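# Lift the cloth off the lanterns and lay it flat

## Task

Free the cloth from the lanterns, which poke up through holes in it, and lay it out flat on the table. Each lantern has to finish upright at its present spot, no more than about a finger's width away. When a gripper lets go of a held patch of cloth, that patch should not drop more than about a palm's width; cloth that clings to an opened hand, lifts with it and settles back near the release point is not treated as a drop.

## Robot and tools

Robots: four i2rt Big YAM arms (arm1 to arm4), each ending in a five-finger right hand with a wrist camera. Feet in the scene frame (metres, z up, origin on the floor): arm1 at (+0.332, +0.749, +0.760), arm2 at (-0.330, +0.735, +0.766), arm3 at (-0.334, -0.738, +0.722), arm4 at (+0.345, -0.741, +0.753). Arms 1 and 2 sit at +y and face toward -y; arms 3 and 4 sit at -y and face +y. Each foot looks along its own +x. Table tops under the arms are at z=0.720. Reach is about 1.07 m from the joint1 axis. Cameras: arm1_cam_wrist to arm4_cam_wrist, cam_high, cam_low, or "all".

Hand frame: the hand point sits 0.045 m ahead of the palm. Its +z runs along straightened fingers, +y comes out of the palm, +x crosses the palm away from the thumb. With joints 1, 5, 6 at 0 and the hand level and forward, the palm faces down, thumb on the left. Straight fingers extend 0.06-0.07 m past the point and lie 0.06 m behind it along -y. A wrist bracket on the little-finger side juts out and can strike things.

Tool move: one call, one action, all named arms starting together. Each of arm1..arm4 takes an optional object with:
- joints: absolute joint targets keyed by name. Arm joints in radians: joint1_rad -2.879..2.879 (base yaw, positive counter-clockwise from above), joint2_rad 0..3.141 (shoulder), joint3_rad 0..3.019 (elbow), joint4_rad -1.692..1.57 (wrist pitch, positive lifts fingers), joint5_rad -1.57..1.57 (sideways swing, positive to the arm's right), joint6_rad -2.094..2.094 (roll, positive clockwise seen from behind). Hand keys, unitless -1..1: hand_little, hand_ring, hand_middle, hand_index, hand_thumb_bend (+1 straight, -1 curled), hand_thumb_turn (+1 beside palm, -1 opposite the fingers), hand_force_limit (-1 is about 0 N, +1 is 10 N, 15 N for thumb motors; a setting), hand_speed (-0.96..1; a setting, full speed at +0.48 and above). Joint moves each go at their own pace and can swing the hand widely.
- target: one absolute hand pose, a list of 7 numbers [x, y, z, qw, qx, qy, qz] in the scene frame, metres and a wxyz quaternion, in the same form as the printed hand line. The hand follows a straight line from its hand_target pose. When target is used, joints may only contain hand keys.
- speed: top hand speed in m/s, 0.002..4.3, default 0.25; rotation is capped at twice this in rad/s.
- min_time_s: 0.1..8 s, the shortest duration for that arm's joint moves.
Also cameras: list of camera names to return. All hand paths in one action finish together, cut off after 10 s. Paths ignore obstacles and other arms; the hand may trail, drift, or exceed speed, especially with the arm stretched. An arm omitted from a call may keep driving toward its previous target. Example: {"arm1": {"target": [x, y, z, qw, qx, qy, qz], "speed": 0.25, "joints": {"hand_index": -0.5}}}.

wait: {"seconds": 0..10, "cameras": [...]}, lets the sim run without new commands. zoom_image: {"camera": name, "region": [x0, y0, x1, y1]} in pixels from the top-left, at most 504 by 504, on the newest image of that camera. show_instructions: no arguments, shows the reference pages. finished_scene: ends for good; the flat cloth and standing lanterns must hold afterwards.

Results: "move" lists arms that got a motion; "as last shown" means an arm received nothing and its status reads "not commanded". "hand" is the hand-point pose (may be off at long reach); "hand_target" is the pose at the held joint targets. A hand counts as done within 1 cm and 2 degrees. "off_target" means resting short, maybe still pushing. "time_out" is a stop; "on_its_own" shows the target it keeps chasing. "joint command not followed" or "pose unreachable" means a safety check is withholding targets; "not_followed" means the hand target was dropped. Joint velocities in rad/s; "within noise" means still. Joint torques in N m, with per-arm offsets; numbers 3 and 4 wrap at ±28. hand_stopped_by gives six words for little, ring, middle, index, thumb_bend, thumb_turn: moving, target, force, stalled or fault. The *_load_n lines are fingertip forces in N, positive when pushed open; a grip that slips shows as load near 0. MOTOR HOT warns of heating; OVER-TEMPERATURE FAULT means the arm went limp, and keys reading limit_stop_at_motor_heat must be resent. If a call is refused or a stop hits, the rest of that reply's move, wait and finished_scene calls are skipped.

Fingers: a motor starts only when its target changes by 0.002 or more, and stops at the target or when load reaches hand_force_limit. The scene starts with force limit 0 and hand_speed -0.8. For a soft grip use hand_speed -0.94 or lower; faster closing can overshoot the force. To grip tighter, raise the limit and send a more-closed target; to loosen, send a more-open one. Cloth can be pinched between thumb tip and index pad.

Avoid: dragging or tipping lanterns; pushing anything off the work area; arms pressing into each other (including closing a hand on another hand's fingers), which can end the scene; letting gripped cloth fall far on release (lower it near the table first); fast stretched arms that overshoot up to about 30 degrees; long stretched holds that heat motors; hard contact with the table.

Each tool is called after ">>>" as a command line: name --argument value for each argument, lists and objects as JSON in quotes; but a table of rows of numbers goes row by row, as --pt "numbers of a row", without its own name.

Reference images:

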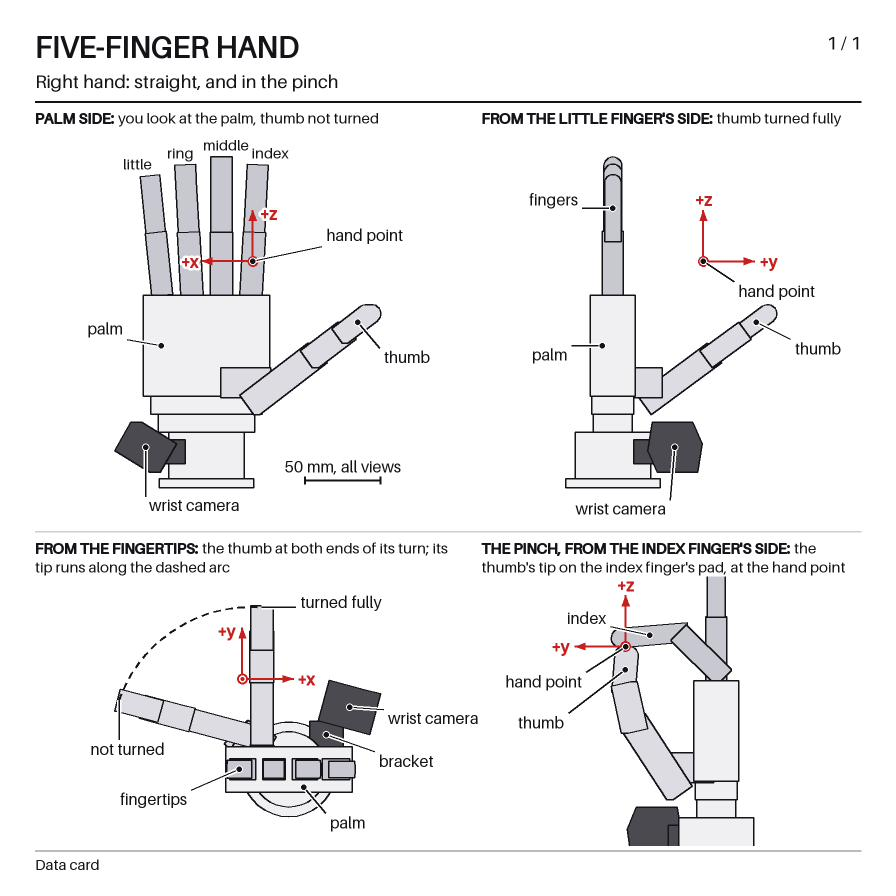

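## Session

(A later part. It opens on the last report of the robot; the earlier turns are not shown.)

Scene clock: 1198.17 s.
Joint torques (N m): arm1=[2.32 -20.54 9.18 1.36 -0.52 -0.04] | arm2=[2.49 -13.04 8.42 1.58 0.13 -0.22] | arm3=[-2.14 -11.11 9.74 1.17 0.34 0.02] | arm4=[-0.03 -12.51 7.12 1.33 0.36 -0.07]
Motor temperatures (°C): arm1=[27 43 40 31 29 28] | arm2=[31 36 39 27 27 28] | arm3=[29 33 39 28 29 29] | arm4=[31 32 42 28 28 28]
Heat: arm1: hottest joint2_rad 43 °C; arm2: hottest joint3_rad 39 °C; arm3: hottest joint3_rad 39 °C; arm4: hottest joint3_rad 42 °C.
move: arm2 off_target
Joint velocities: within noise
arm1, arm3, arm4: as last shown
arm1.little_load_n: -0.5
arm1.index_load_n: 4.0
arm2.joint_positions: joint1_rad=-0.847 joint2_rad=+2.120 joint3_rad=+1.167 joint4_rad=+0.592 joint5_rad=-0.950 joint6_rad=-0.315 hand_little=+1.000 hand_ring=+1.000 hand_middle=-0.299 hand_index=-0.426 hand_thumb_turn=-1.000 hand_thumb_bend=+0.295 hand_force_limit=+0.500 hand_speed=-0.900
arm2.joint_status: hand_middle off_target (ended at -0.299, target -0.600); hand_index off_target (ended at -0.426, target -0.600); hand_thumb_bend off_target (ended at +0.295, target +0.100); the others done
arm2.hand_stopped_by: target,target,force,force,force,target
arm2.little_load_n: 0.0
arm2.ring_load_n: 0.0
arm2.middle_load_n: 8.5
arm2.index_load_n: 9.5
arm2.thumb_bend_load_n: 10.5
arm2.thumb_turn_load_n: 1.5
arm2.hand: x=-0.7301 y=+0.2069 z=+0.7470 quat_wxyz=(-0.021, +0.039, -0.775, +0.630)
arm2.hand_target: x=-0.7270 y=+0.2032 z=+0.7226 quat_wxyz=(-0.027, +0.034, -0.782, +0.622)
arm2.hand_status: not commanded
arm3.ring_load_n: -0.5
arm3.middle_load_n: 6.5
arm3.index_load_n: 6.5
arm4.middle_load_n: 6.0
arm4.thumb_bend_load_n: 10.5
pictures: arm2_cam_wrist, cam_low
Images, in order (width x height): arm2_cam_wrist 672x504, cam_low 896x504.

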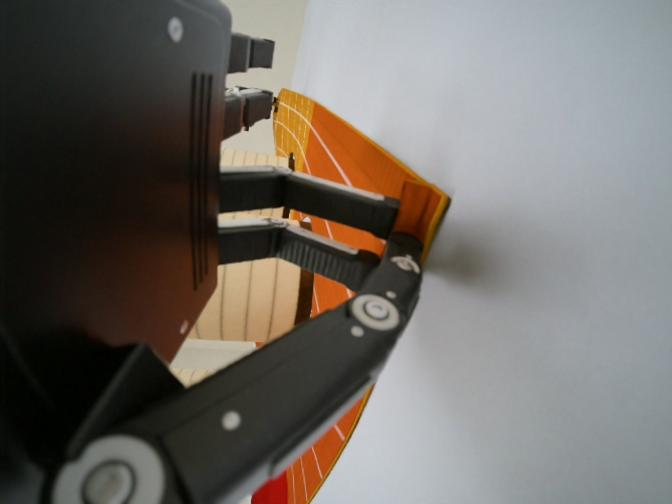

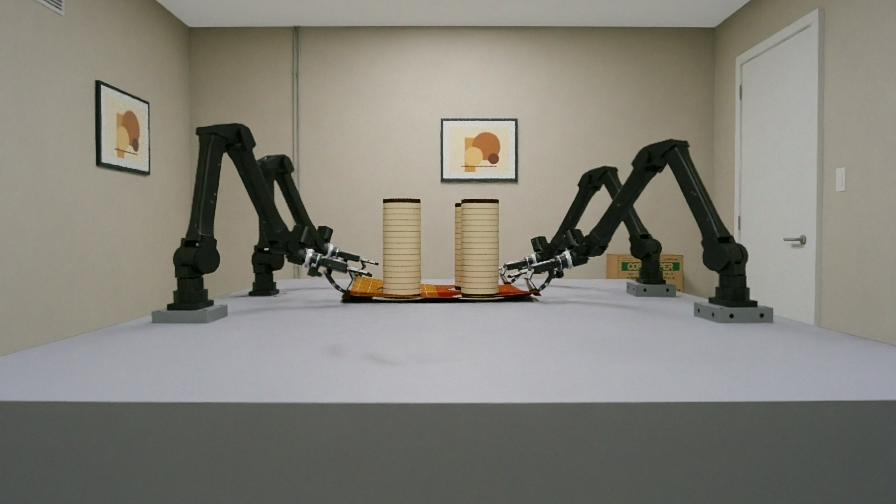

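>>> move --arm2 '{"target": [-0.728, 0.206, 0.775, 0.0272, -0.0341, 0.7819, -0.6220], "speed": 0.03}' --cameras '["cam_low", "arm2_cam_wrist"]'

>>> zoom_image --camera "cam_low" --region '[480, 250, 540, 300]'

>>> zoom_image --camera "arm2_cam_wrist" --region '[300, 150, 500, 300]'

Scene clock: 1203.87 s.
Joint torques (N m): arm1=[2.49 -20.84 9.28 1.31 -0.49 -0.02] | arm2=[2.08 -17.61 7.91 1.2 -0.28 -0.23] | arm3=[-2.14 -10.75 9.74 1.14 0.33 0.03] | arm4=[0.03 -12.45 7.1 1.33 0.37 -0.07]
Motor temperatures (°C): arm1=[27 43 40 31 29 28] | arm2=[31 36 39 27 27 28] | arm3=[29 33 39 28 29 29] | arm4=[31 32 42 28 28 28]
Heat: arm1: hottest joint2_rad 43 °C; arm2: hottest joint3_rad 39 °C; arm3: hottest joint3_rad 39 °C; arm4: hottest joint3_rad 42 °C.
move: arm2 off_target
Joint velocities: within noise
arm1: as last shown
arm1.little_load_n: 0.0
arm1.index_load_n: 4.5
arm2.joint_positions: joint1_rad=-0.846 joint2_rad=+2.069 joint3_rad=+1.167 joint4_rad=+0.497 joint5_rad=-0.945 joint6_rad=-0.317 hand_little=+1.000 hand_ring=+1.000 hand_middle=-0.299 hand_index=-0.426 hand_thumb_turn=-1.000 hand_thumb_bend=+0.295 hand_force_limit=+0.500 hand_speed=-0.900
arm2.joint_status: not commanded
arm2.hand_stopped_by: target,target,force,force,force,target
arm2.little_load_n: 0.0
arm2.ring_load_n: 0.0
arm2.middle_load_n: 7.5
arm2.index_load_n: 8.0
arm2.thumb_bend_load_n: 11.5
arm2.thumb_turn_load_n: 1.5
arm2.hand: x=-0.7267 y=+0.2098 z=+0.7645 quat_wxyz=(-0.033, +0.027, -0.784, +0.619)
arm2.hand_target: x=-0.7278 y=+0.2061 z=+0.7749 quat_wxyz=(-0.027, +0.034, -0.782, +0.622)
arm2.hand_status: off_target (0.011 m and 1.2 deg from the pose sent, 0.028 m and 1.5 deg at the start)
arm3.joint_positions: joint1_rad=+1.176 joint2_rad=+1.527 joint3_rad=+0.572 joint4_rad=+0.483 joint5_rad=+1.009 joint6_rad=+0.314 hand_little=+1.000 hand_ring=+1.000 hand_middle=-0.294 hand_index=-0.446 hand_thumb_turn=-1.000 hand_thumb_bend=+0.289 hand_force_limit=+0.350 hand_speed=-0.920
arm3.joint_status: not commanded
arm3.hand_stopped_by: target,target,force,force,force,target
arm3.little_load_n: 0.0
arm3.ring_load_n: 0.0
arm3.middle_load_n: 6.5
arm3.index_load_n: 7.0
arm3.thumb_bend_load_n: 11.0
arm3.thumb_turn_load_n: 0.0
arm3.hand: x=-0.6990 y=-0.4159 z=+0.7781 quat_wxyz=(-0.613, +0.787, +0.068, +0.004)
arm3.hand_target: x=-0.7145 y=-0.4085 z=+0.8003 quat_wxyz=(-0.623, +0.781, +0.055, -0.011)
arm3.hand_status: not commanded
arm4.joint_positions: joint1_rad=+1.063 joint2_rad=+1.727 joint3_rad=+0.720 joint4_rad=+0.557 joint5_rad=+0.940 joint6_rad=+0.302 hand_little=+1.000 hand_ring=+1.000 hand_middle=-0.293 hand_index=-0.340 hand_thumb_turn=-1.000 hand_thumb_bend=+0.308 hand_force_limit=+0.350 hand_speed=-0.920
arm4.joint_status: not commanded
arm4.hand_stopped_by: target,target,force,force,force,target
arm4.little_load_n: 0.0
arm4.ring_load_n: 0.0
arm4.middle_load_n: 6.5
arm4.index_load_n: 7.5
arm4.thumb_bend_load_n: 11.0
arm4.thumb_turn_load_n: 0.5
arm4.hand: x=-0.0652 y=-0.3737 z=+0.7856 quat_wxyz=(-0.615, +0.786, +0.063, -0.004)
arm4.hand_target: x=-0.0748 y=-0.3654 z=+0.8051 quat_wxyz=(-0.623, +0.781, +0.055, -0.011)
arm4.hand_status: not commanded
pictures: arm2_cam_wrist, cam_low
Images, in order (width x height): arm2_cam_wrist 672x504, cam_low 896x504.

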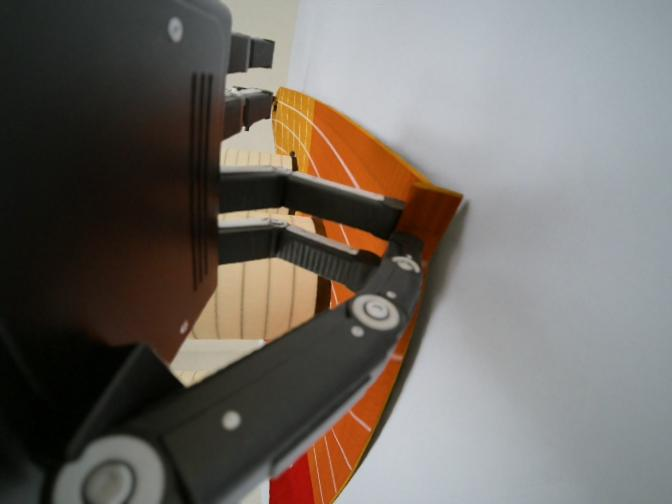

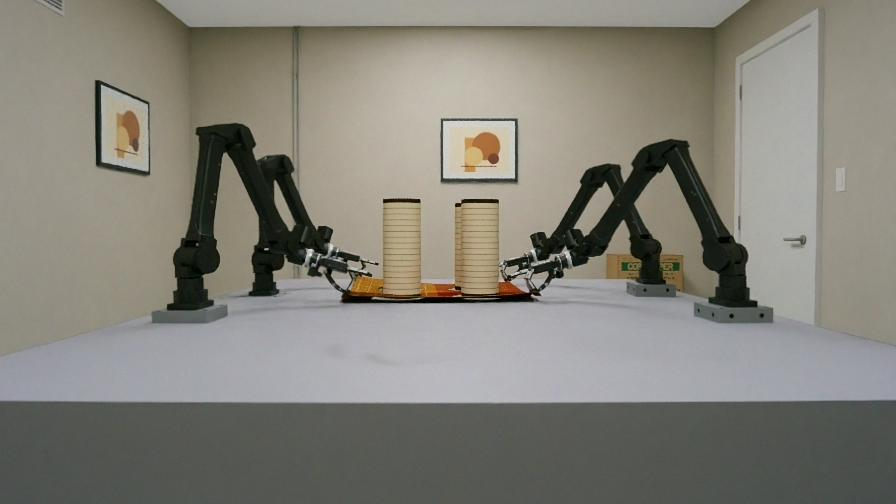

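Scaled by 8.400 from the camera's image (finer frame: 1280x720).

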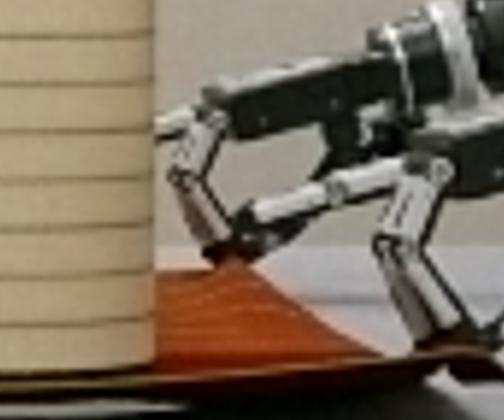

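Scaled by 2.520 from the camera's image (finer frame: 960x720).

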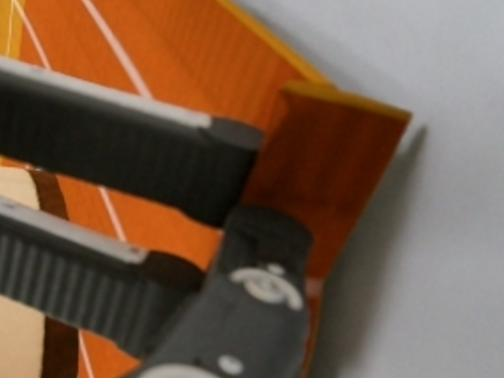

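>>> move --arm2 '{"target": [-0.728, 0.210, 0.800, 0.0272, -0.0341, 0.7819, -0.6220], "speed": 0.03}' --cameras '["cam_low", "arm2_cam_wrist"]'

>>> zoom_image --camera "cam_low" --region '[480, 250, 540, 300]'

>>> zoom_image --camera "arm2_cam_wrist" --region '[300, 150, 500, 300]'

Scene clock: 1211.33 s.
Joint torques (N m): arm1=[2.32 -20.48 9.28 1.26 -0.49 0] | arm2=[1.73 -17.55 7.94 1.21 -0.34 -0.24] | arm3=[-1.85 -10.58 9.76 1.14 0.32 0.02] | arm4=[0.09 -12.51 7.1 1.33 0.36 -0.07]
Motor temperatures (°C): arm1=[27 43 40 31 29 28] | arm2=[31 37 39 27 27 28] | arm3=[29 33 39 28 29 29] | arm4=[31 32 42 28 28 28]
Heat: arm1: hottest joint2_rad 43 °C; arm2: hottest joint3_rad 39 °C; arm3: hottest joint3_rad 39 °C; arm4: hottest joint3_rad 42 °C.
move: arm2 done
Joint velocities: within noise
arm1, arm3, arm4: as last shown
arm1.index_load_n: 4.0
arm2.joint_positions: joint1_rad=-0.846 joint2_rad=+2.015 joint3_rad=+1.167 joint4_rad=+0.442 joint5_rad=-0.948 joint6_rad=-0.319 hand_little=+1.000 hand_ring=+1.000 hand_middle=-0.299 hand_index=-0.426 hand_thumb_turn=-1.000 hand_thumb_bend=+0.295 hand_force_limit=+0.500 hand_speed=-0.900
arm2.joint_status: not commanded
arm2.hand_stopped_by: target,target,force,force,force,target
arm2.little_load_n: 0.0
arm2.ring_load_n: 0.0
arm2.middle_load_n: 7.0
arm2.index_load_n: 8.5
arm2.thumb_bend_load_n: 11.0
arm2.thumb_turn_load_n: 1.0
arm2.hand: x=-0.7257 y=+0.2104 z=+0.7900 quat_wxyz=(-0.034, +0.028, -0.784, +0.620)
arm2.hand_target: x=-0.7279 y=+0.2100 z=+0.7999 quat_wxyz=(-0.027, +0.034, -0.782, +0.622)
arm2.hand_status: done (0.010 m and 1.1 deg from the pose sent, 0.035 m and 1.2 deg at the start)
arm3.index_load_n: 6.5
arm3.thumb_turn_load_n: -0.5
arm4.index_load_n: 8.0
pictures: arm2_cam_wrist, cam_low
Images, in order (width x height): arm2_cam_wrist 672x504, cam_low 896x504.

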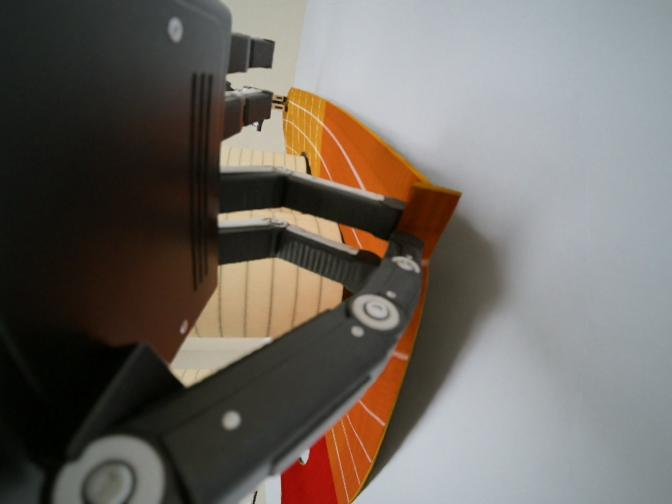

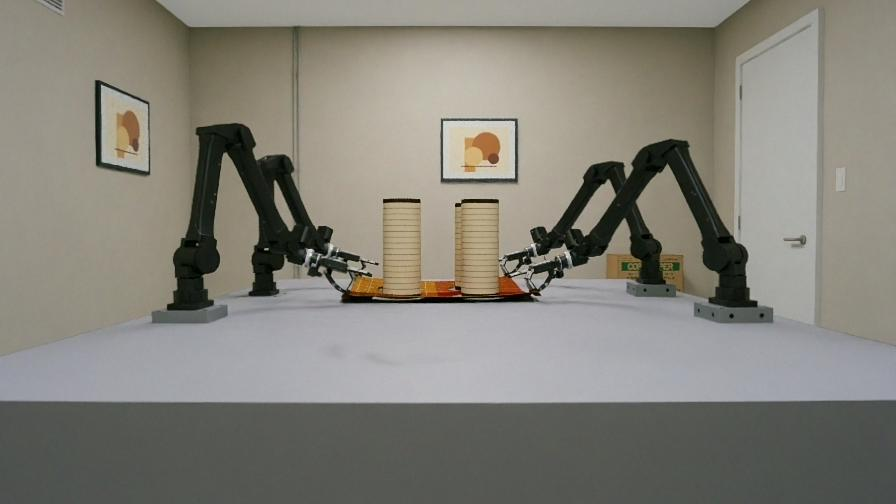

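Scaled by 8.400 from the camera's image (finer frame: 1280x720).

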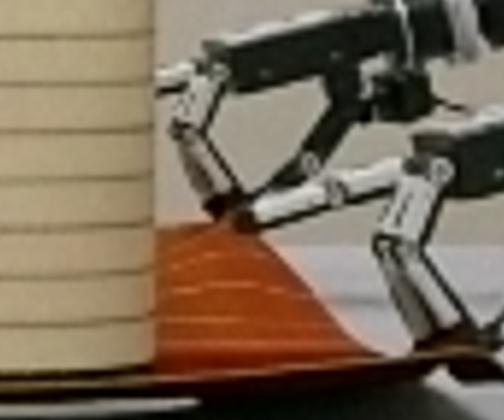

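Scaled by 2.520 from the camera's image (finer frame: 960x720).

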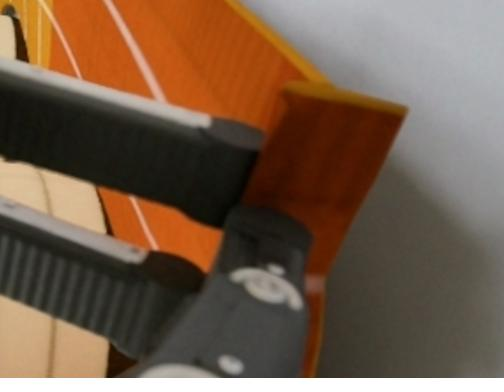

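>>> move --arm1 '{"target": [-0.133, 0.257, 0.835, 0.0272, -0.0341, 0.7819, -0.6220], "speed": 0.04}' --arm2 '{"target": [-0.748, 0.214, 0.835, 0.0272, -0.0341, 0.7819, -0.6220], "speed": 0.04}' --arm3 '{"target": [-0.733, -0.4055, 0.840, 0.6225, -0.7807, -0.0546, 0.0109], "speed": 0.04}' --arm4 '{"target": [-0.093, -0.362, 0.840, 0.6225, -0.7807, -0.0546, 0.0109], "speed": 0.04}' --cameras '["cam_high", "cam_low"]'

>>> zoom_image --camera "cam_low" --region '[320, 190, 560, 320]'

>>> zoom_image --camera "cam_high" --region '[280, 190, 460, 370]'

Scene clock: 1231.13 s.
Joint torques (N m): arm1=[0.62 -19.96 12.36 1.07 -0.69 -0.01] | arm2=[0.62 -17.44 12.25 1.18 -0.42 -0.23] | arm3=[-1.08 -10.87 10.85 1.14 0.3 0.12] | arm4=[1.08 -12.81 8.13 1.39 0.42 0.03]
Motor temperatures (°C): arm1=[27 43 40 31 29 28] | arm2=[31 36 39 27 27 28] | arm3=[29 33 39 28 29 29] | arm4=[31 32 42 28 28 28]
Heat: arm1: hottest joint2_rad 43 °C; arm2: hottest joint3_rad 39 °C; arm3: hottest joint3_rad 39 °C; arm4: hottest joint3_rad 42 °C.
move: arm1 off_target; arm2 off_target; arm3 off_target; arm4 off_target
Joint velocities: within noise
arm1.joint_positions: joint1_rad=-1.041 joint2_rad=+2.015 joint3_rad=+1.264 joint4_rad=+0.228 joint5_rad=-1.049 joint6_rad=-0.399 hand_little=+1.000 hand_ring=+1.000 hand_middle=-0.287 hand_index=-0.429 hand_thumb_turn=-1.000 hand_thumb_bend=+0.322 hand_force_limit=+0.150 hand_speed=-0.900
arm1.joint_status: not commanded
arm1.hand_stopped_by: target,target,force,force,force,target
arm1.little_load_n: 0.0
arm1.ring_load_n: 0.0
arm1.middle_load_n: 8.5
arm1.index_load_n: 4.5
arm1.thumb_bend_load_n: 10.5
arm1.thumb_turn_load_n: 1.5
arm1.hand: x=-0.1093 y=+0.2608 z=+0.7981 quat_wxyz=(-0.054, +0.019, -0.792, +0.607)
arm1.hand_target: x=-0.1317 y=+0.2581 z=+0.8351 quat_wxyz=(-0.027, +0.034, -0.782, +0.622)
arm1.hand_status: off_target (0.044 m and 4.1 deg from the pose sent, 0.068 m and 2.4 deg at the start)
arm2.joint_positions: joint1_rad=-0.860 joint2_rad=+1.970 joint3_rad=+1.176 joint4_rad=+0.328 joint5_rad=-0.971 joint6_rad=-0.339 hand_little=+1.000 hand_ring=+1.000 hand_middle=-0.299 hand_index=-0.426 hand_thumb_turn=-1.000 hand_thumb_bend=+0.295 hand_force_limit=+0.500 hand_speed=-0.900
arm2.joint_status: not commanded
arm2.hand_stopped_by: target,target,force,force,force,target
arm2.little_load_n: 0.0
arm2.ring_load_n: 0.0
arm2.middle_load_n: 6.5
arm2.index_load_n: 8.5
arm2.thumb_bend_load_n: 11.0
arm2.thumb_turn_load_n: 1.5
arm2.hand: x=-0.7236 y=+0.2206 z=+0.8067 quat_wxyz=(-0.052, +0.022, -0.791, +0.609)
arm2.hand_target: x=-0.7469 y=+0.2151 z=+0.8354 quat_wxyz=(-0.027, +0.034, -0.782, +0.622)
arm2.hand_status: off_target (0.038 m and 3.7 deg from the pose sent, 0.050 m and 1.1 deg at the start)
arm3.joint_positions: joint1_rad=+1.176 joint2_rad=+1.464 joint3_rad=+0.654 joint4_rad=+0.324 joint5_rad=+1.022 joint6_rad=+0.314 hand_little=+1.000 hand_ring=+1.000 hand_middle=-0.294 hand_index=-0.446 hand_thumb_turn=-1.000 hand_thumb_bend=+0.289 hand_force_limit=+0.350 hand_speed=-0.920
arm3.joint_status: not commanded
arm3.hand_stopped_by: target,target,force,force,force,target
arm3.little_load_n: 0.0
arm3.ring_load_n: -0.5
arm3.middle_load_n: 6.5
arm3.index_load_n: 7.0
arm3.thumb_bend_load_n: 11.0
arm3.thumb_turn_load_n: 0.0
arm3.hand: x=-0.7119 y=-0.4077 z=+0.8140 quat_wxyz=(-0.612, +0.788, +0.068, +0.014)
arm3.hand_target: x=-0.7320 y=-0.4061 z=+0.8403 quat_wxyz=(-0.622, +0.781, +0.055, -0.011)
arm3.hand_status: off_target (0.034 m and 3.6 deg from the pose sent, 0.071 m and 2.7 deg at the start)
arm4.joint_positions: joint1_rad=+1.063 joint2_rad=+1.675 joint3_rad=+0.785 joint4_rad=+0.425 joint5_rad=+0.950 joint6_rad=+0.302 hand_little=+1.000 hand_ring=+1.000 hand_middle=-0.293 hand_index=-0.340 hand_thumb_turn=-1.000 hand_thumb_bend=+0.308 hand_force_limit=+0.350 hand_speed=-0.920
arm4.joint_status: not commanded
arm4.hand_stopped_by: target,target,force,force,force,target
arm4.little_load_n: -0.5
arm4.ring_load_n: 0.0
arm4.middle_load_n: 6.5
arm4.index_load_n: 7.0
arm4.thumb_bend_load_n: 10.5
arm4.thumb_turn_load_n: 0.5
arm4.hand: x=-0.0769 y=-0.3661 z=+0.8158 quat_wxyz=(-0.613, +0.788, +0.064, +0.005)
arm4.hand_target: x=-0.0923 y=-0.3625 z=+0.8402 quat_wxyz=(-0.623, +0.781, +0.055, -0.011)
arm4.hand_status: off_target (0.029 m and 2.5 deg from the pose sent, 0.062 m and 1.7 deg at the start)
Images, in order (width x height): cam_high 896x504, cam_low 896x504.

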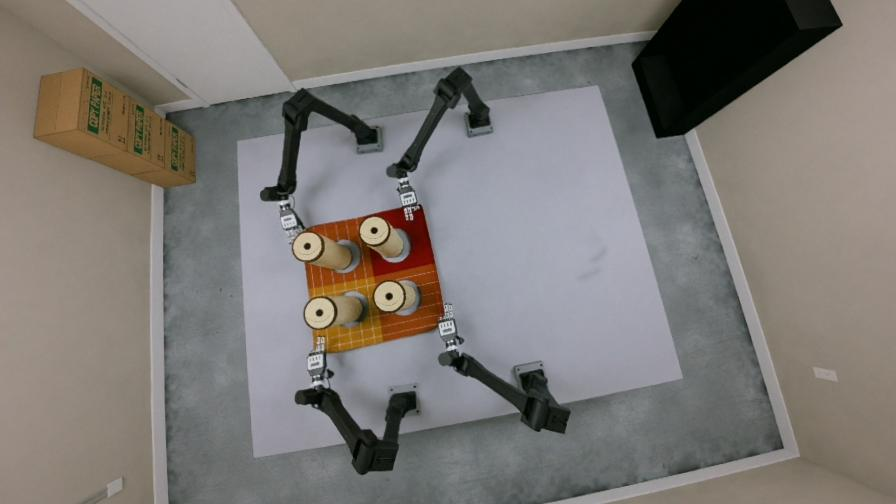

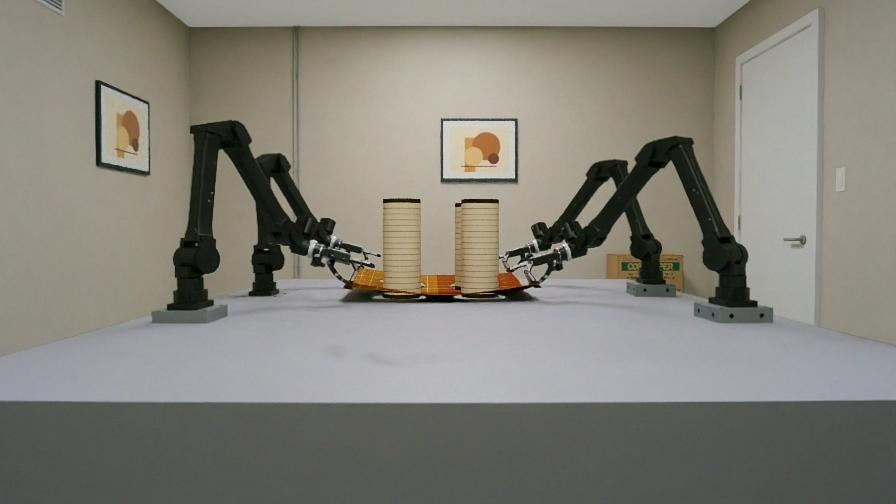

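Scaled by 2.100 from the camera's image (finer frame: 1280x720).

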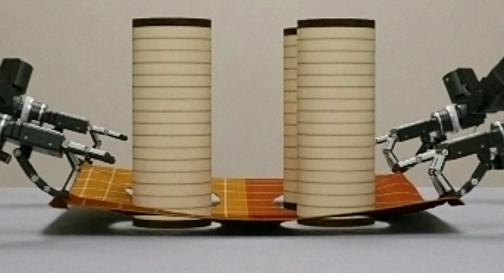

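Scaled by 2.800 from the camera's image (finer frame: 1280x720).

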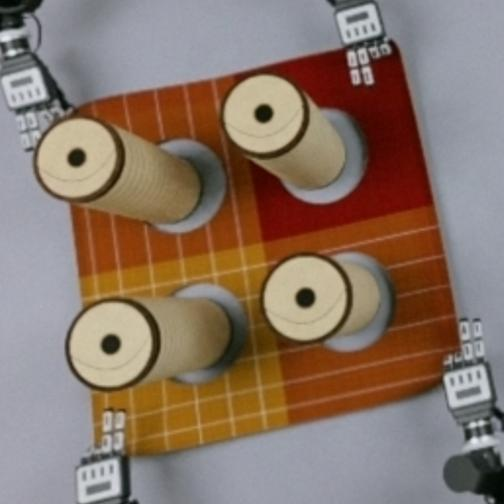

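>>> move --arm1 '{"target": [-0.133, 0.257, 0.895, 0.0272, -0.0341, 0.7819, -0.6220], "speed": 0.06}' --arm2 '{"target": [-0.748, 0.214, 0.895, 0.0272, -0.0341, 0.7819, -0.6220], "speed": 0.06}' --arm3 '{"target": [-0.735, -0.4055, 0.895, 0.6225, -0.7807, -0.0546, 0.0109], "speed": 0.06}' --arm4 '{"target": [-0.098, -0.362, 0.895, 0.6225, -0.7807, -0.0546, 0.0109], "speed": 0.06}' --cameras '["cam_high", "cam_low"]'

>>> zoom_image --camera "cam_low" --region '[320, 190, 560, 320]'

>>> zoom_image --camera "cam_high" --region '[280, 190, 460, 370]'

Scene clock: 1241.17 s.
Joint torques (N m): arm1=[1.2 -20.54 13.63 1.2 -0.66 -0.03] | arm2=[1.2 -16.62 13.37 1.18 -0.42 -0.2] | arm3=[-1.08 -10.34 12.42 1.18 0.33 0.16] | arm4=[1.44 -12.1 9.4 1.4 0.42 0.05]
Motor temperatures (°C): arm1=[27 43 42 31 29 28] | arm2=[31 37 40 27 27 28] | arm3=[29 33 41 28 29 29] | arm4=[31 32 42 28 28 28]
Heat: arm1: hottest joint2_rad 43 °C; arm2: hottest joint3_rad 40 °C; arm3: hottest joint3_rad 41 °C; arm4: hottest joint3_rad 42 °C.
move: arm1 off_target; arm2 off_target; arm3 off_target; arm4 off_target
Joint velocities: within noise
arm1.joint_positions: joint1_rad=-1.042 joint2_rad=+1.924 joint3_rad=+1.304 joint4_rad=+0.094 joint5_rad=-1.049 joint6_rad=-0.401 hand_little=+1.000 hand_ring=+1.000 hand_middle=-0.287 hand_index=-0.429 hand_thumb_turn=-1.000 hand_thumb_bend=+0.322 hand_force_limit=+0.150 hand_speed=-0.900
arm1.joint_status: not commanded
arm1.hand_stopped_by: target,target,force,force,force,target
arm1.little_load_n: -0.5
arm1.ring_load_n: 0.0
arm1.middle_load_n: 8.0
arm1.index_load_n: 4.0
arm1.thumb_bend_load_n: 10.5
arm1.thumb_turn_load_n: 1.5
arm1.hand: x=-0.1117 y=+0.2598 z=+0.8557 quat_wxyz=(-0.054, +0.018, -0.793, +0.607)
arm1.hand_target: x=-0.1314 y=+0.2581 z=+0.8949 quat_wxyz=(-0.027, +0.034, -0.782, +0.622)
arm1.hand_status: off_target (0.045 m and 4.1 deg from the pose sent, 0.100 m and 4.1 deg at the start)
arm2.joint_positions: joint1_rad=-0.866 joint2_rad=+1.869 joint3_rad=+1.214 joint4_rad=+0.190 joint5_rad=-0.971 joint6_rad=-0.340 hand_little=+1.000 hand_ring=+1.000 hand_middle=-0.299 hand_index=-0.426 hand_thumb_turn=-1.000 hand_thumb_bend=+0.295 hand_force_limit=+0.500 hand_speed=-0.900
arm2.joint_status: not commanded
arm2.hand_stopped_by: target,target,force,force,force,target
arm2.little_load_n: 0.0
arm2.ring_load_n: 0.0
arm2.middle_load_n: 1.0
arm2.index_load_n: 9.0
arm2.thumb_bend_load_n: 10.0
arm2.thumb_turn_load_n: 1.0
arm2.hand: x=-0.7287 y=+0.2220 z=+0.8666 quat_wxyz=(-0.049, +0.020, -0.791, +0.610)
arm2.hand_target: x=-0.7470 y=+0.2152 z=+0.8956 quat_wxyz=(-0.027, +0.034, -0.782, +0.622)
arm2.hand_status: off_target (0.035 m and 3.4 deg from the pose sent, 0.092 m and 3.7 deg at the start)
arm3.joint_positions: joint1_rad=+1.179 joint2_rad=+1.354 joint3_rad=+0.723 joint4_rad=+0.138 joint5_rad=+1.024 joint6_rad=+0.315 hand_little=+1.000 hand_ring=+1.000 hand_middle=-0.294 hand_index=-0.446 hand_thumb_turn=-1.000 hand_thumb_bend=+0.289 hand_force_limit=+0.350 hand_speed=-0.920
arm3.joint_status: not commanded
arm3.hand_stopped_by: target,target,force,force,force,target
arm3.little_load_n: 0.0
arm3.ring_load_n: 0.0
arm3.middle_load_n: 6.5
arm3.index_load_n: 7.0
arm3.thumb_bend_load_n: 11.0
arm3.thumb_turn_load_n: -0.5
arm3.hand: x=-0.7142 y=-0.4074 z=+0.8651 quat_wxyz=(-0.611, +0.788, +0.071, +0.016)
arm3.hand_target: x=-0.7337 y=-0.4062 z=+0.8952 quat_wxyz=(-0.622, +0.781, +0.055, -0.011)
arm3.hand_status: off_target (0.036 m and 3.9 deg from the pose sent, 0.084 m and 3.6 deg at the start)
arm4.joint_positions: joint1_rad=+1.063 joint2_rad=+1.568 joint3_rad=+0.843 joint4_rad=+0.255 joint5_rad=+0.954 joint6_rad=+0.302 hand_little=+1.000 hand_ring=+1.000 hand_middle=-0.293 hand_index=-0.340 hand_thumb_turn=-1.000 hand_thumb_bend=+0.308 hand_force_limit=+0.350 hand_speed=-0.920
arm4.joint_status: not commanded
arm4.hand_stopped_by: target,target,force,force,force,target
arm4.little_load_n: 0.0
arm4.ring_load_n: -0.5
arm4.middle_load_n: 6.5
arm4.index_load_n: 6.5
arm4.thumb_bend_load_n: 10.5
arm4.thumb_turn_load_n: 0.0
arm4.hand: x=-0.0805 y=-0.3643 z=+0.8678 quat_wxyz=(-0.612, +0.788, +0.065, +0.008)
arm4.hand_target: x=-0.0971 y=-0.3626 z=+0.8952 quat_wxyz=(-0.623, +0.781, +0.055, -0.011)
arm4.hand_status: off_target (0.032 m and 2.8 deg from the pose sent, 0.082 m and 2.5 deg at the start)
Images, in order (width x height): cam_high 896x504, cam_low 896x504.

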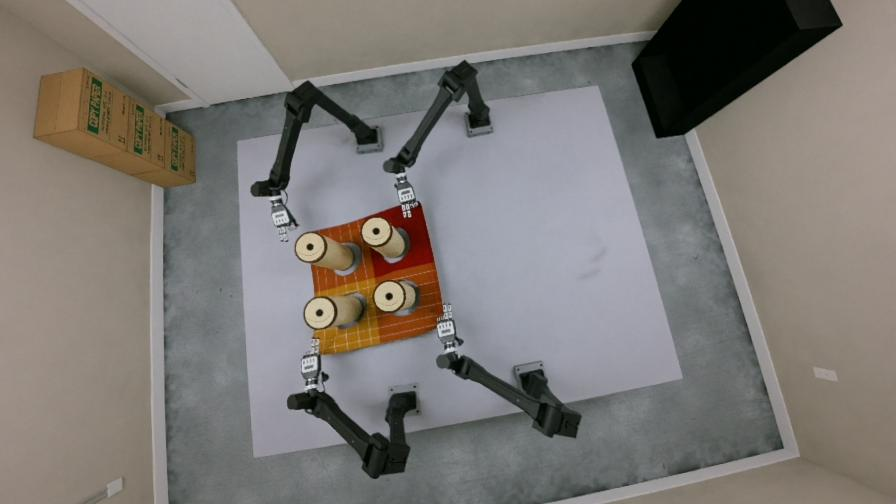

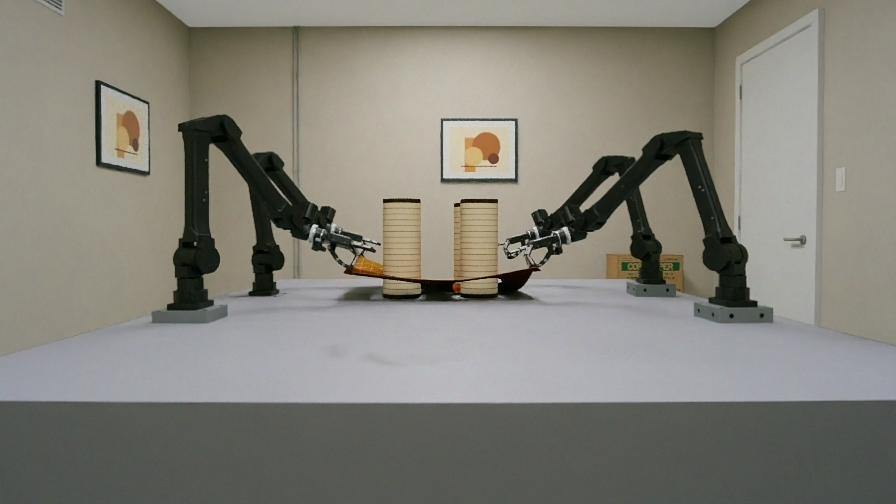

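Scaled by 2.100 from the camera's image (finer frame: 1280x720).

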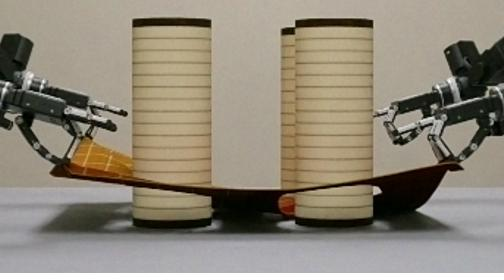

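Scaled by 2.800 from the camera's image (finer frame: 1280x720).

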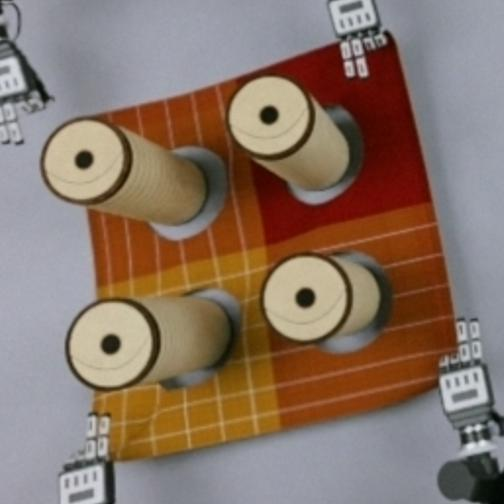

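>>> move --arm1 '{"target": [-0.118, 0.259, 0.80, 0.0272, -0.0341, 0.7819, -0.6220], "speed": 0.06}' --arm3 '{"target": [-0.722, -0.4065, 0.80, 0.6225, -0.7807, -0.0546, 0.0109], "speed": 0.06}' --arm4 '{"target": [-0.087, -0.3635, 0.80, 0.6225, -0.7807, -0.0546, 0.0109], "speed": 0.06}' --cameras '["cam_high", "cam_low", "arm2_cam_wrist"]'

>>> zoom_image --camera "cam_low" --region '[320, 190, 560, 320]'

>>> zoom_image --camera "cam_high" --region '[280, 190, 460, 370]'

Scene clock: 1255.83 s.
Joint torques (N m): arm1=[1.49 -17.55 8.18 2.37 -0.39 0.05] | arm2=[1.03 -16.62 13.38 1.16 -0.42 -0.2] | arm3=[-2.02 -9.41 7.23 2.1 0.06 0.05] | arm4=[0.79 -11.16 5.09 2.58 0.23 0.02]
Motor temperatures (°C): arm1=[27 45 42 31 29 28] | arm2=[31 37 42 27 27 28] | arm3=[29 33 41 28 29 29] | arm4=[31 32 43 28 28 28]
Heat: arm1: hottest joint2_rad 45 °C; arm2: hottest joint3_rad 42 °C; arm3: hottest joint3_rad 41 °C; arm4: hottest joint3_rad 43 °C.
move: arm1 done; arm3 done; arm4 done
Joint velocities: within noise
arm1.joint_positions: joint1_rad=-1.042 joint2_rad=+2.014 joint3_rad=+1.251 joint4_rad=+0.301 joint5_rad=-1.046 joint6_rad=-0.401 hand_little=+1.000 hand_ring=+1.000 hand_middle=-0.287 hand_index=-0.429 hand_thumb_turn=-1.000 hand_thumb_bend=+0.322 hand_force_limit=+0.150 hand_speed=-0.900
arm1.joint_status: not commanded
arm1.hand_stopped_by: target,target,force,force,force,target
arm1.little_load_n: 0.0
arm1.ring_load_n: 0.0
arm1.middle_load_n: 8.0
arm1.index_load_n: 4.0
arm1.thumb_bend_load_n: 10.0
arm1.thumb_turn_load_n: 1.5
arm1.hand: x=-0.1150 y=+0.2585 z=+0.8021 quat_wxyz=(-0.031, +0.035, -0.784, +0.620)
arm1.hand_target: x=-0.1179 y=+0.2591 z=+0.8000 quat_wxyz=(-0.027, +0.034, -0.782, +0.622)
arm1.hand_status: done (0.004 m and 0.6 deg from the pose sent, 0.056 m and 4.1 deg at the start)
arm2: as last shown
arm2.thumb_bend_load_n: 9.5
arm3.joint_positions: joint1_rad=+1.179 joint2_rad=+1.523 joint3_rad=+0.629 joint4_rad=+0.447 joint5_rad=+1.019 joint6_rad=+0.315 hand_little=+1.000 hand_ring=+1.000 hand_middle=-0.294 hand_index=-0.446 hand_thumb_turn=-1.000 hand_thumb_bend=+0.289 hand_force_limit=+0.350 hand_speed=-0.920
arm3.joint_status: not commanded
arm3.hand_stopped_by: target,target,force,force,force,target
arm3.little_load_n: 0.0
arm3.ring_load_n: 0.0
arm3.middle_load_n: 6.5
arm3.index_load_n: 7.0
arm3.thumb_bend_load_n: 11.0
arm3.thumb_turn_load_n: 0.0
arm3.hand: x=-0.7168 y=-0.4074 z=+0.7972 quat_wxyz=(-0.619, +0.783, +0.059, -0.001)
arm3.hand_target: x=-0.7220 y=-0.4065 z=+0.8001 quat_wxyz=(-0.622, +0.781, +0.055, -0.011)
arm3.hand_status: done (0.006 m and 1.3 deg from the pose sent, 0.066 m and 3.9 deg at the start)
arm4.joint_positions: joint1_rad=+1.063 joint2_rad=+1.737 joint3_rad=+0.785 joint4_rad=+0.516 joint5_rad=+0.953 joint6_rad=+0.302 hand_little=+1.000 hand_ring=+1.000 hand_middle=-0.293 hand_index=-0.340 hand_thumb_turn=-1.000 hand_thumb_bend=+0.308 hand_force_limit=+0.350 hand_speed=-0.920
arm4.joint_status: not commanded
arm4.hand_stopped_by: target,target,force,force,force,target
arm4.little_load_n: 0.0
arm4.ring_load_n: 0.0
arm4.middle_load_n: 6.5
arm4.index_load_n: 6.5
arm4.thumb_bend_load_n: 10.5
arm4.thumb_turn_load_n: 0.0
arm4.hand: x=-0.0832 y=-0.3621 z=+0.7992 quat_wxyz=(-0.619, +0.783, +0.056, -0.004)
arm4.hand_target: x=-0.0869 y=-0.3636 z=+0.8000 quat_wxyz=(-0.622, +0.781, +0.055, -0.011)
arm4.hand_status: done (0.004 m and 1.0 deg from the pose sent, 0.068 m and 2.8 deg at the start)
pictures: arm2_cam_wrist, cam_high, cam_low
Images, in order (width x height): arm2_cam_wrist 672x504, cam_high 896x504, cam_low 896x504.

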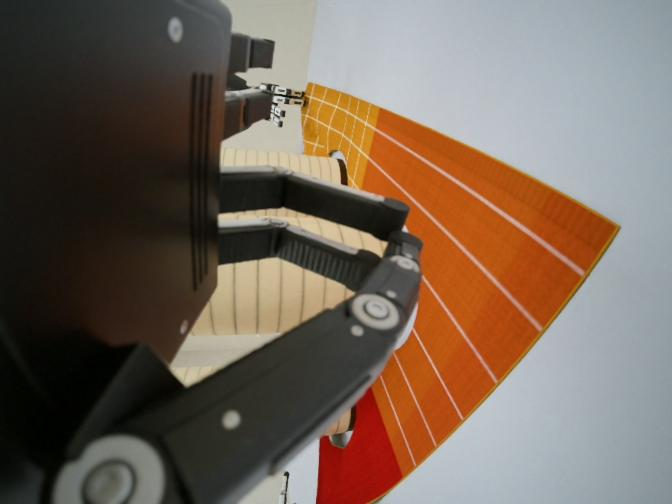

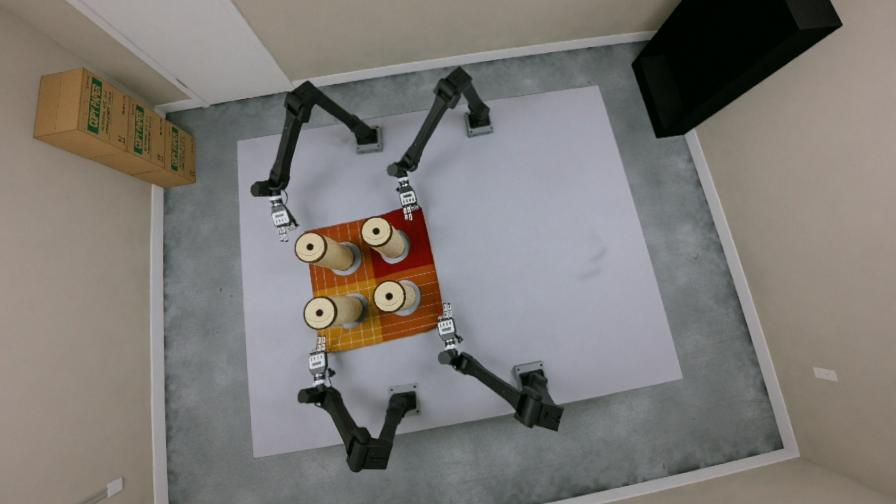

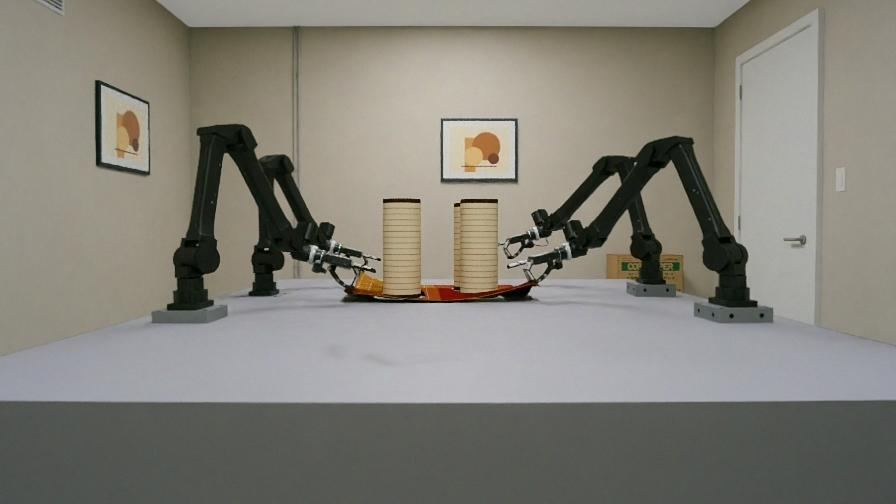

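Scaled by 2.100 from the camera's image (finer frame: 1280x720).

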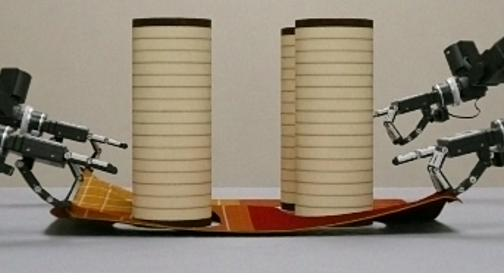

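Scaled by 2.800 from the camera's image (finer frame: 1280x720).

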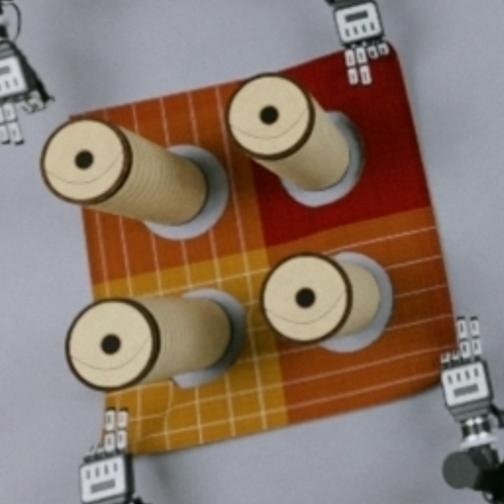

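>>> move --arm2 '{"target": [-0.728, 0.222, 0.82, 0.0272, -0.0341, 0.7819, -0.6220], "speed": 0.1, "joints": {"hand_index": 0.1, "hand_middle": 0.1, "hand_thumb_bend": 0.38, "hand_speed": -0.4}}'

>>> move --arm2 '{"target": [-0.726, 0.221, 0.758, 0.0272, -0.0341, 0.7819, -0.6220], "speed": 0.06}' --cameras '["cam_low", "arm2_cam_wrist"]'

>>> zoom_image --camera "cam_low" --region '[480, 250, 540, 300]'

Scene clock: 1273.63 s.
Joint torques (N m): arm1=[2.49 -16.73 8.1 2.45 -0.42 0.15] | arm2=[1.85 -15.74 7.8 2.39 -0.31 -0.14] | arm3=[-1.9 -9.41 7.28 2.06 0.05 0.05] | arm4=[0.85 -11.16 5.12 2.55 0.23 0.01]
Motor temperatures (°C): arm1=[27 45 43 31 29 28] | arm2=[31 37 44 27 27 28] | arm3=[29 33 40 28 28 29] | arm4=[31 31 41 28 28 28]
Heat: arm1: hottest joint2_rad 45 °C; arm2: hottest joint3_rad 44 °C; arm3: hottest joint3_rad 40 °C; arm4: hottest joint3_rad 41 °C.
move: arm2 done
Joint velocities: within noise
arm1, arm3, arm4: as last shown
arm1.thumb_bend_load_n: 10.5
arm2.joint_positions: joint1_rad=-0.866 joint2_rad=+1.944 joint3_rad=+1.157 joint4_rad=+0.366 joint5_rad=-0.964 joint6_rad=-0.340 hand_little=+1.000 hand_ring=+1.000 hand_middle=+0.100 hand_index=+0.100 hand_thumb_turn=-1.000 hand_thumb_bend=+0.380 hand_force_limit=+0.500 hand_speed=-0.400
arm2.joint_status: all done
arm2.hand_stopped_by: target,target,target,target,target,target
arm2.little_load_n: 0.0
arm2.ring_load_n: 0.0
arm2.middle_load_n: -0.5
arm2.index_load_n: 0.0
arm2.thumb_bend_load_n: 0.0
arm2.thumb_turn_load_n: 0.0
arm2.hand: x=-0.7281 y=+0.2233 z=+0.8198 quat_wxyz=(-0.032, +0.030, -0.784, +0.619)
arm2.hand_target: x=-0.7281 y=+0.2221 z=+0.8199 quat_wxyz=(-0.027, +0.034, -0.782, +0.622)
arm2.hand_status: done (0.001 m and 0.9 deg from the pose sent, 0.046 m and 3.4 deg at the start)
arm3.ring_load_n: -0.5
arm3.middle_load_n: 6.0
pictures: none

Scene clock: 1275.27 s.
Joint torques (N m): arm1=[1.67 -17.2 8.31 2.4 -0.4 0.07] | arm2=[2.02 -15.79 6.46 2.36 -0.3 -0.11] | arm3=[-1.85 -9.05 7.3 2.11 0.06 0.05] | arm4=[0.85 -11.11 5.12 2.55 0.23 0.01]
Motor temperatures (°C): arm1=[27 45 43 31 29 28] | arm2=[31 37 44 27 27 28] | arm3=[29 33 40 28 28 29] | arm4=[31 31 41 28 28 28]
Heat: arm1: hottest joint2_rad 45 °C; arm2: hottest joint3_rad 44 °C; arm3: hottest joint3_rad 40 °C; arm4: hottest joint3_rad 41 °C.
move: arm2 done
Joint velocities: within noise
arm1, arm3, arm4: as last shown
arm1.index_load_n: 4.5
arm2.joint_positions: joint1_rad=-0.866 joint2_rad=+2.063 joint3_rad=+1.147 joint4_rad=+0.507 joint5_rad=-0.962 joint6_rad=-0.340 hand_little=+1.000 hand_ring=+1.000 hand_middle=+0.100 hand_index=+0.100 hand_thumb_turn=-1.000 hand_thumb_bend=+0.380 hand_force_limit=+0.500 hand_speed=-0.400
arm2.joint_status: not commanded
arm2.hand_stopped_by: target,target,target,target,target,target
arm2.little_load_n: 0.0
arm2.ring_load_n: 0.0
arm2.middle_load_n: 0.0
arm2.index_load_n: 0.0
arm2.thumb_bend_load_n: 0.0
arm2.thumb_turn_load_n: 0.0
arm2.hand: x=-0.7303 y=+0.2218 z=+0.7624 quat_wxyz=(-0.027, +0.032, -0.783, +0.621)
arm2.hand_target: x=-0.7260 y=+0.2211 z=+0.7579 quat_wxyz=(-0.027, +0.034, -0.782, +0.622)
arm2.hand_status: done (0.006 m and 0.3 deg from the pose sent, 0.062 m and 0.9 deg at the start)
arm3.ring_load_n: 0.0
arm3.thumb_turn_load_n: -0.5
pictures: arm2_cam_wrist, cam_low
Images, in order (width x height): arm2_cam_wrist 672x504, cam_low 896x504.

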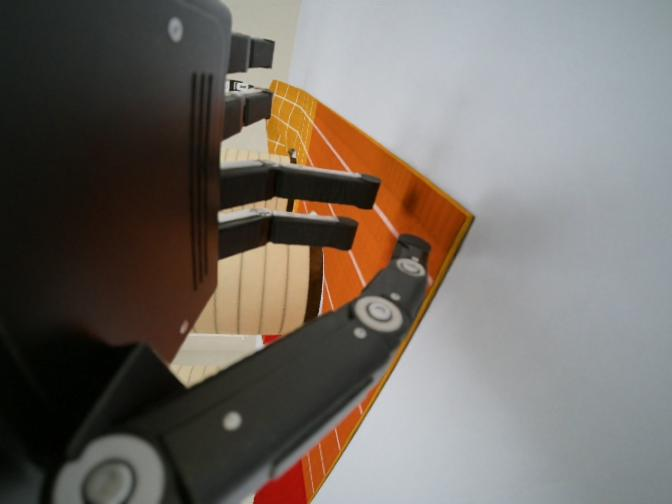

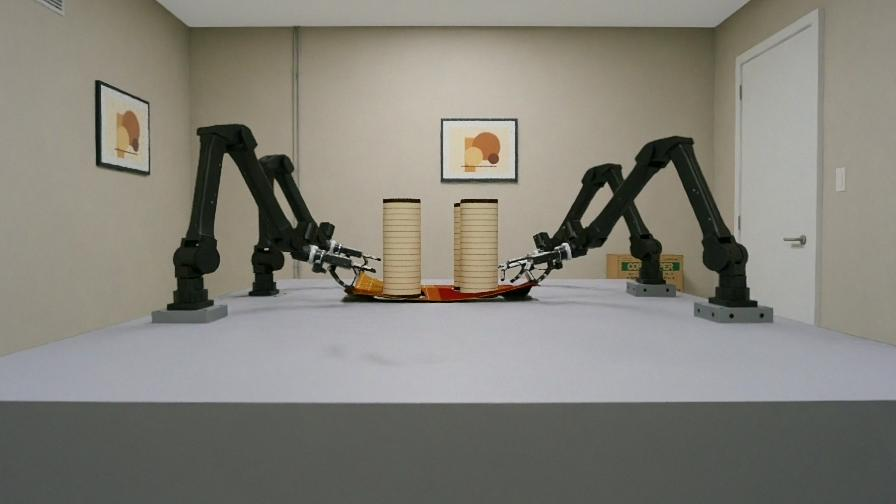

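Scaled by 8.400 from the camera's image (finer frame: 1280x720).

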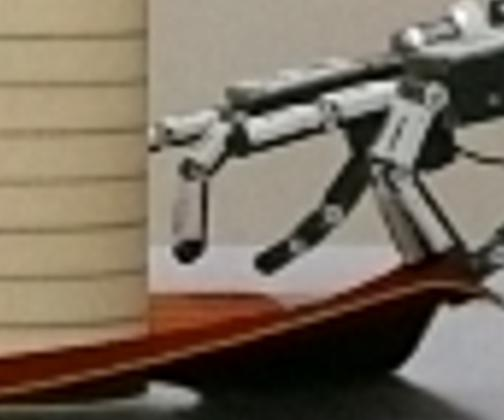

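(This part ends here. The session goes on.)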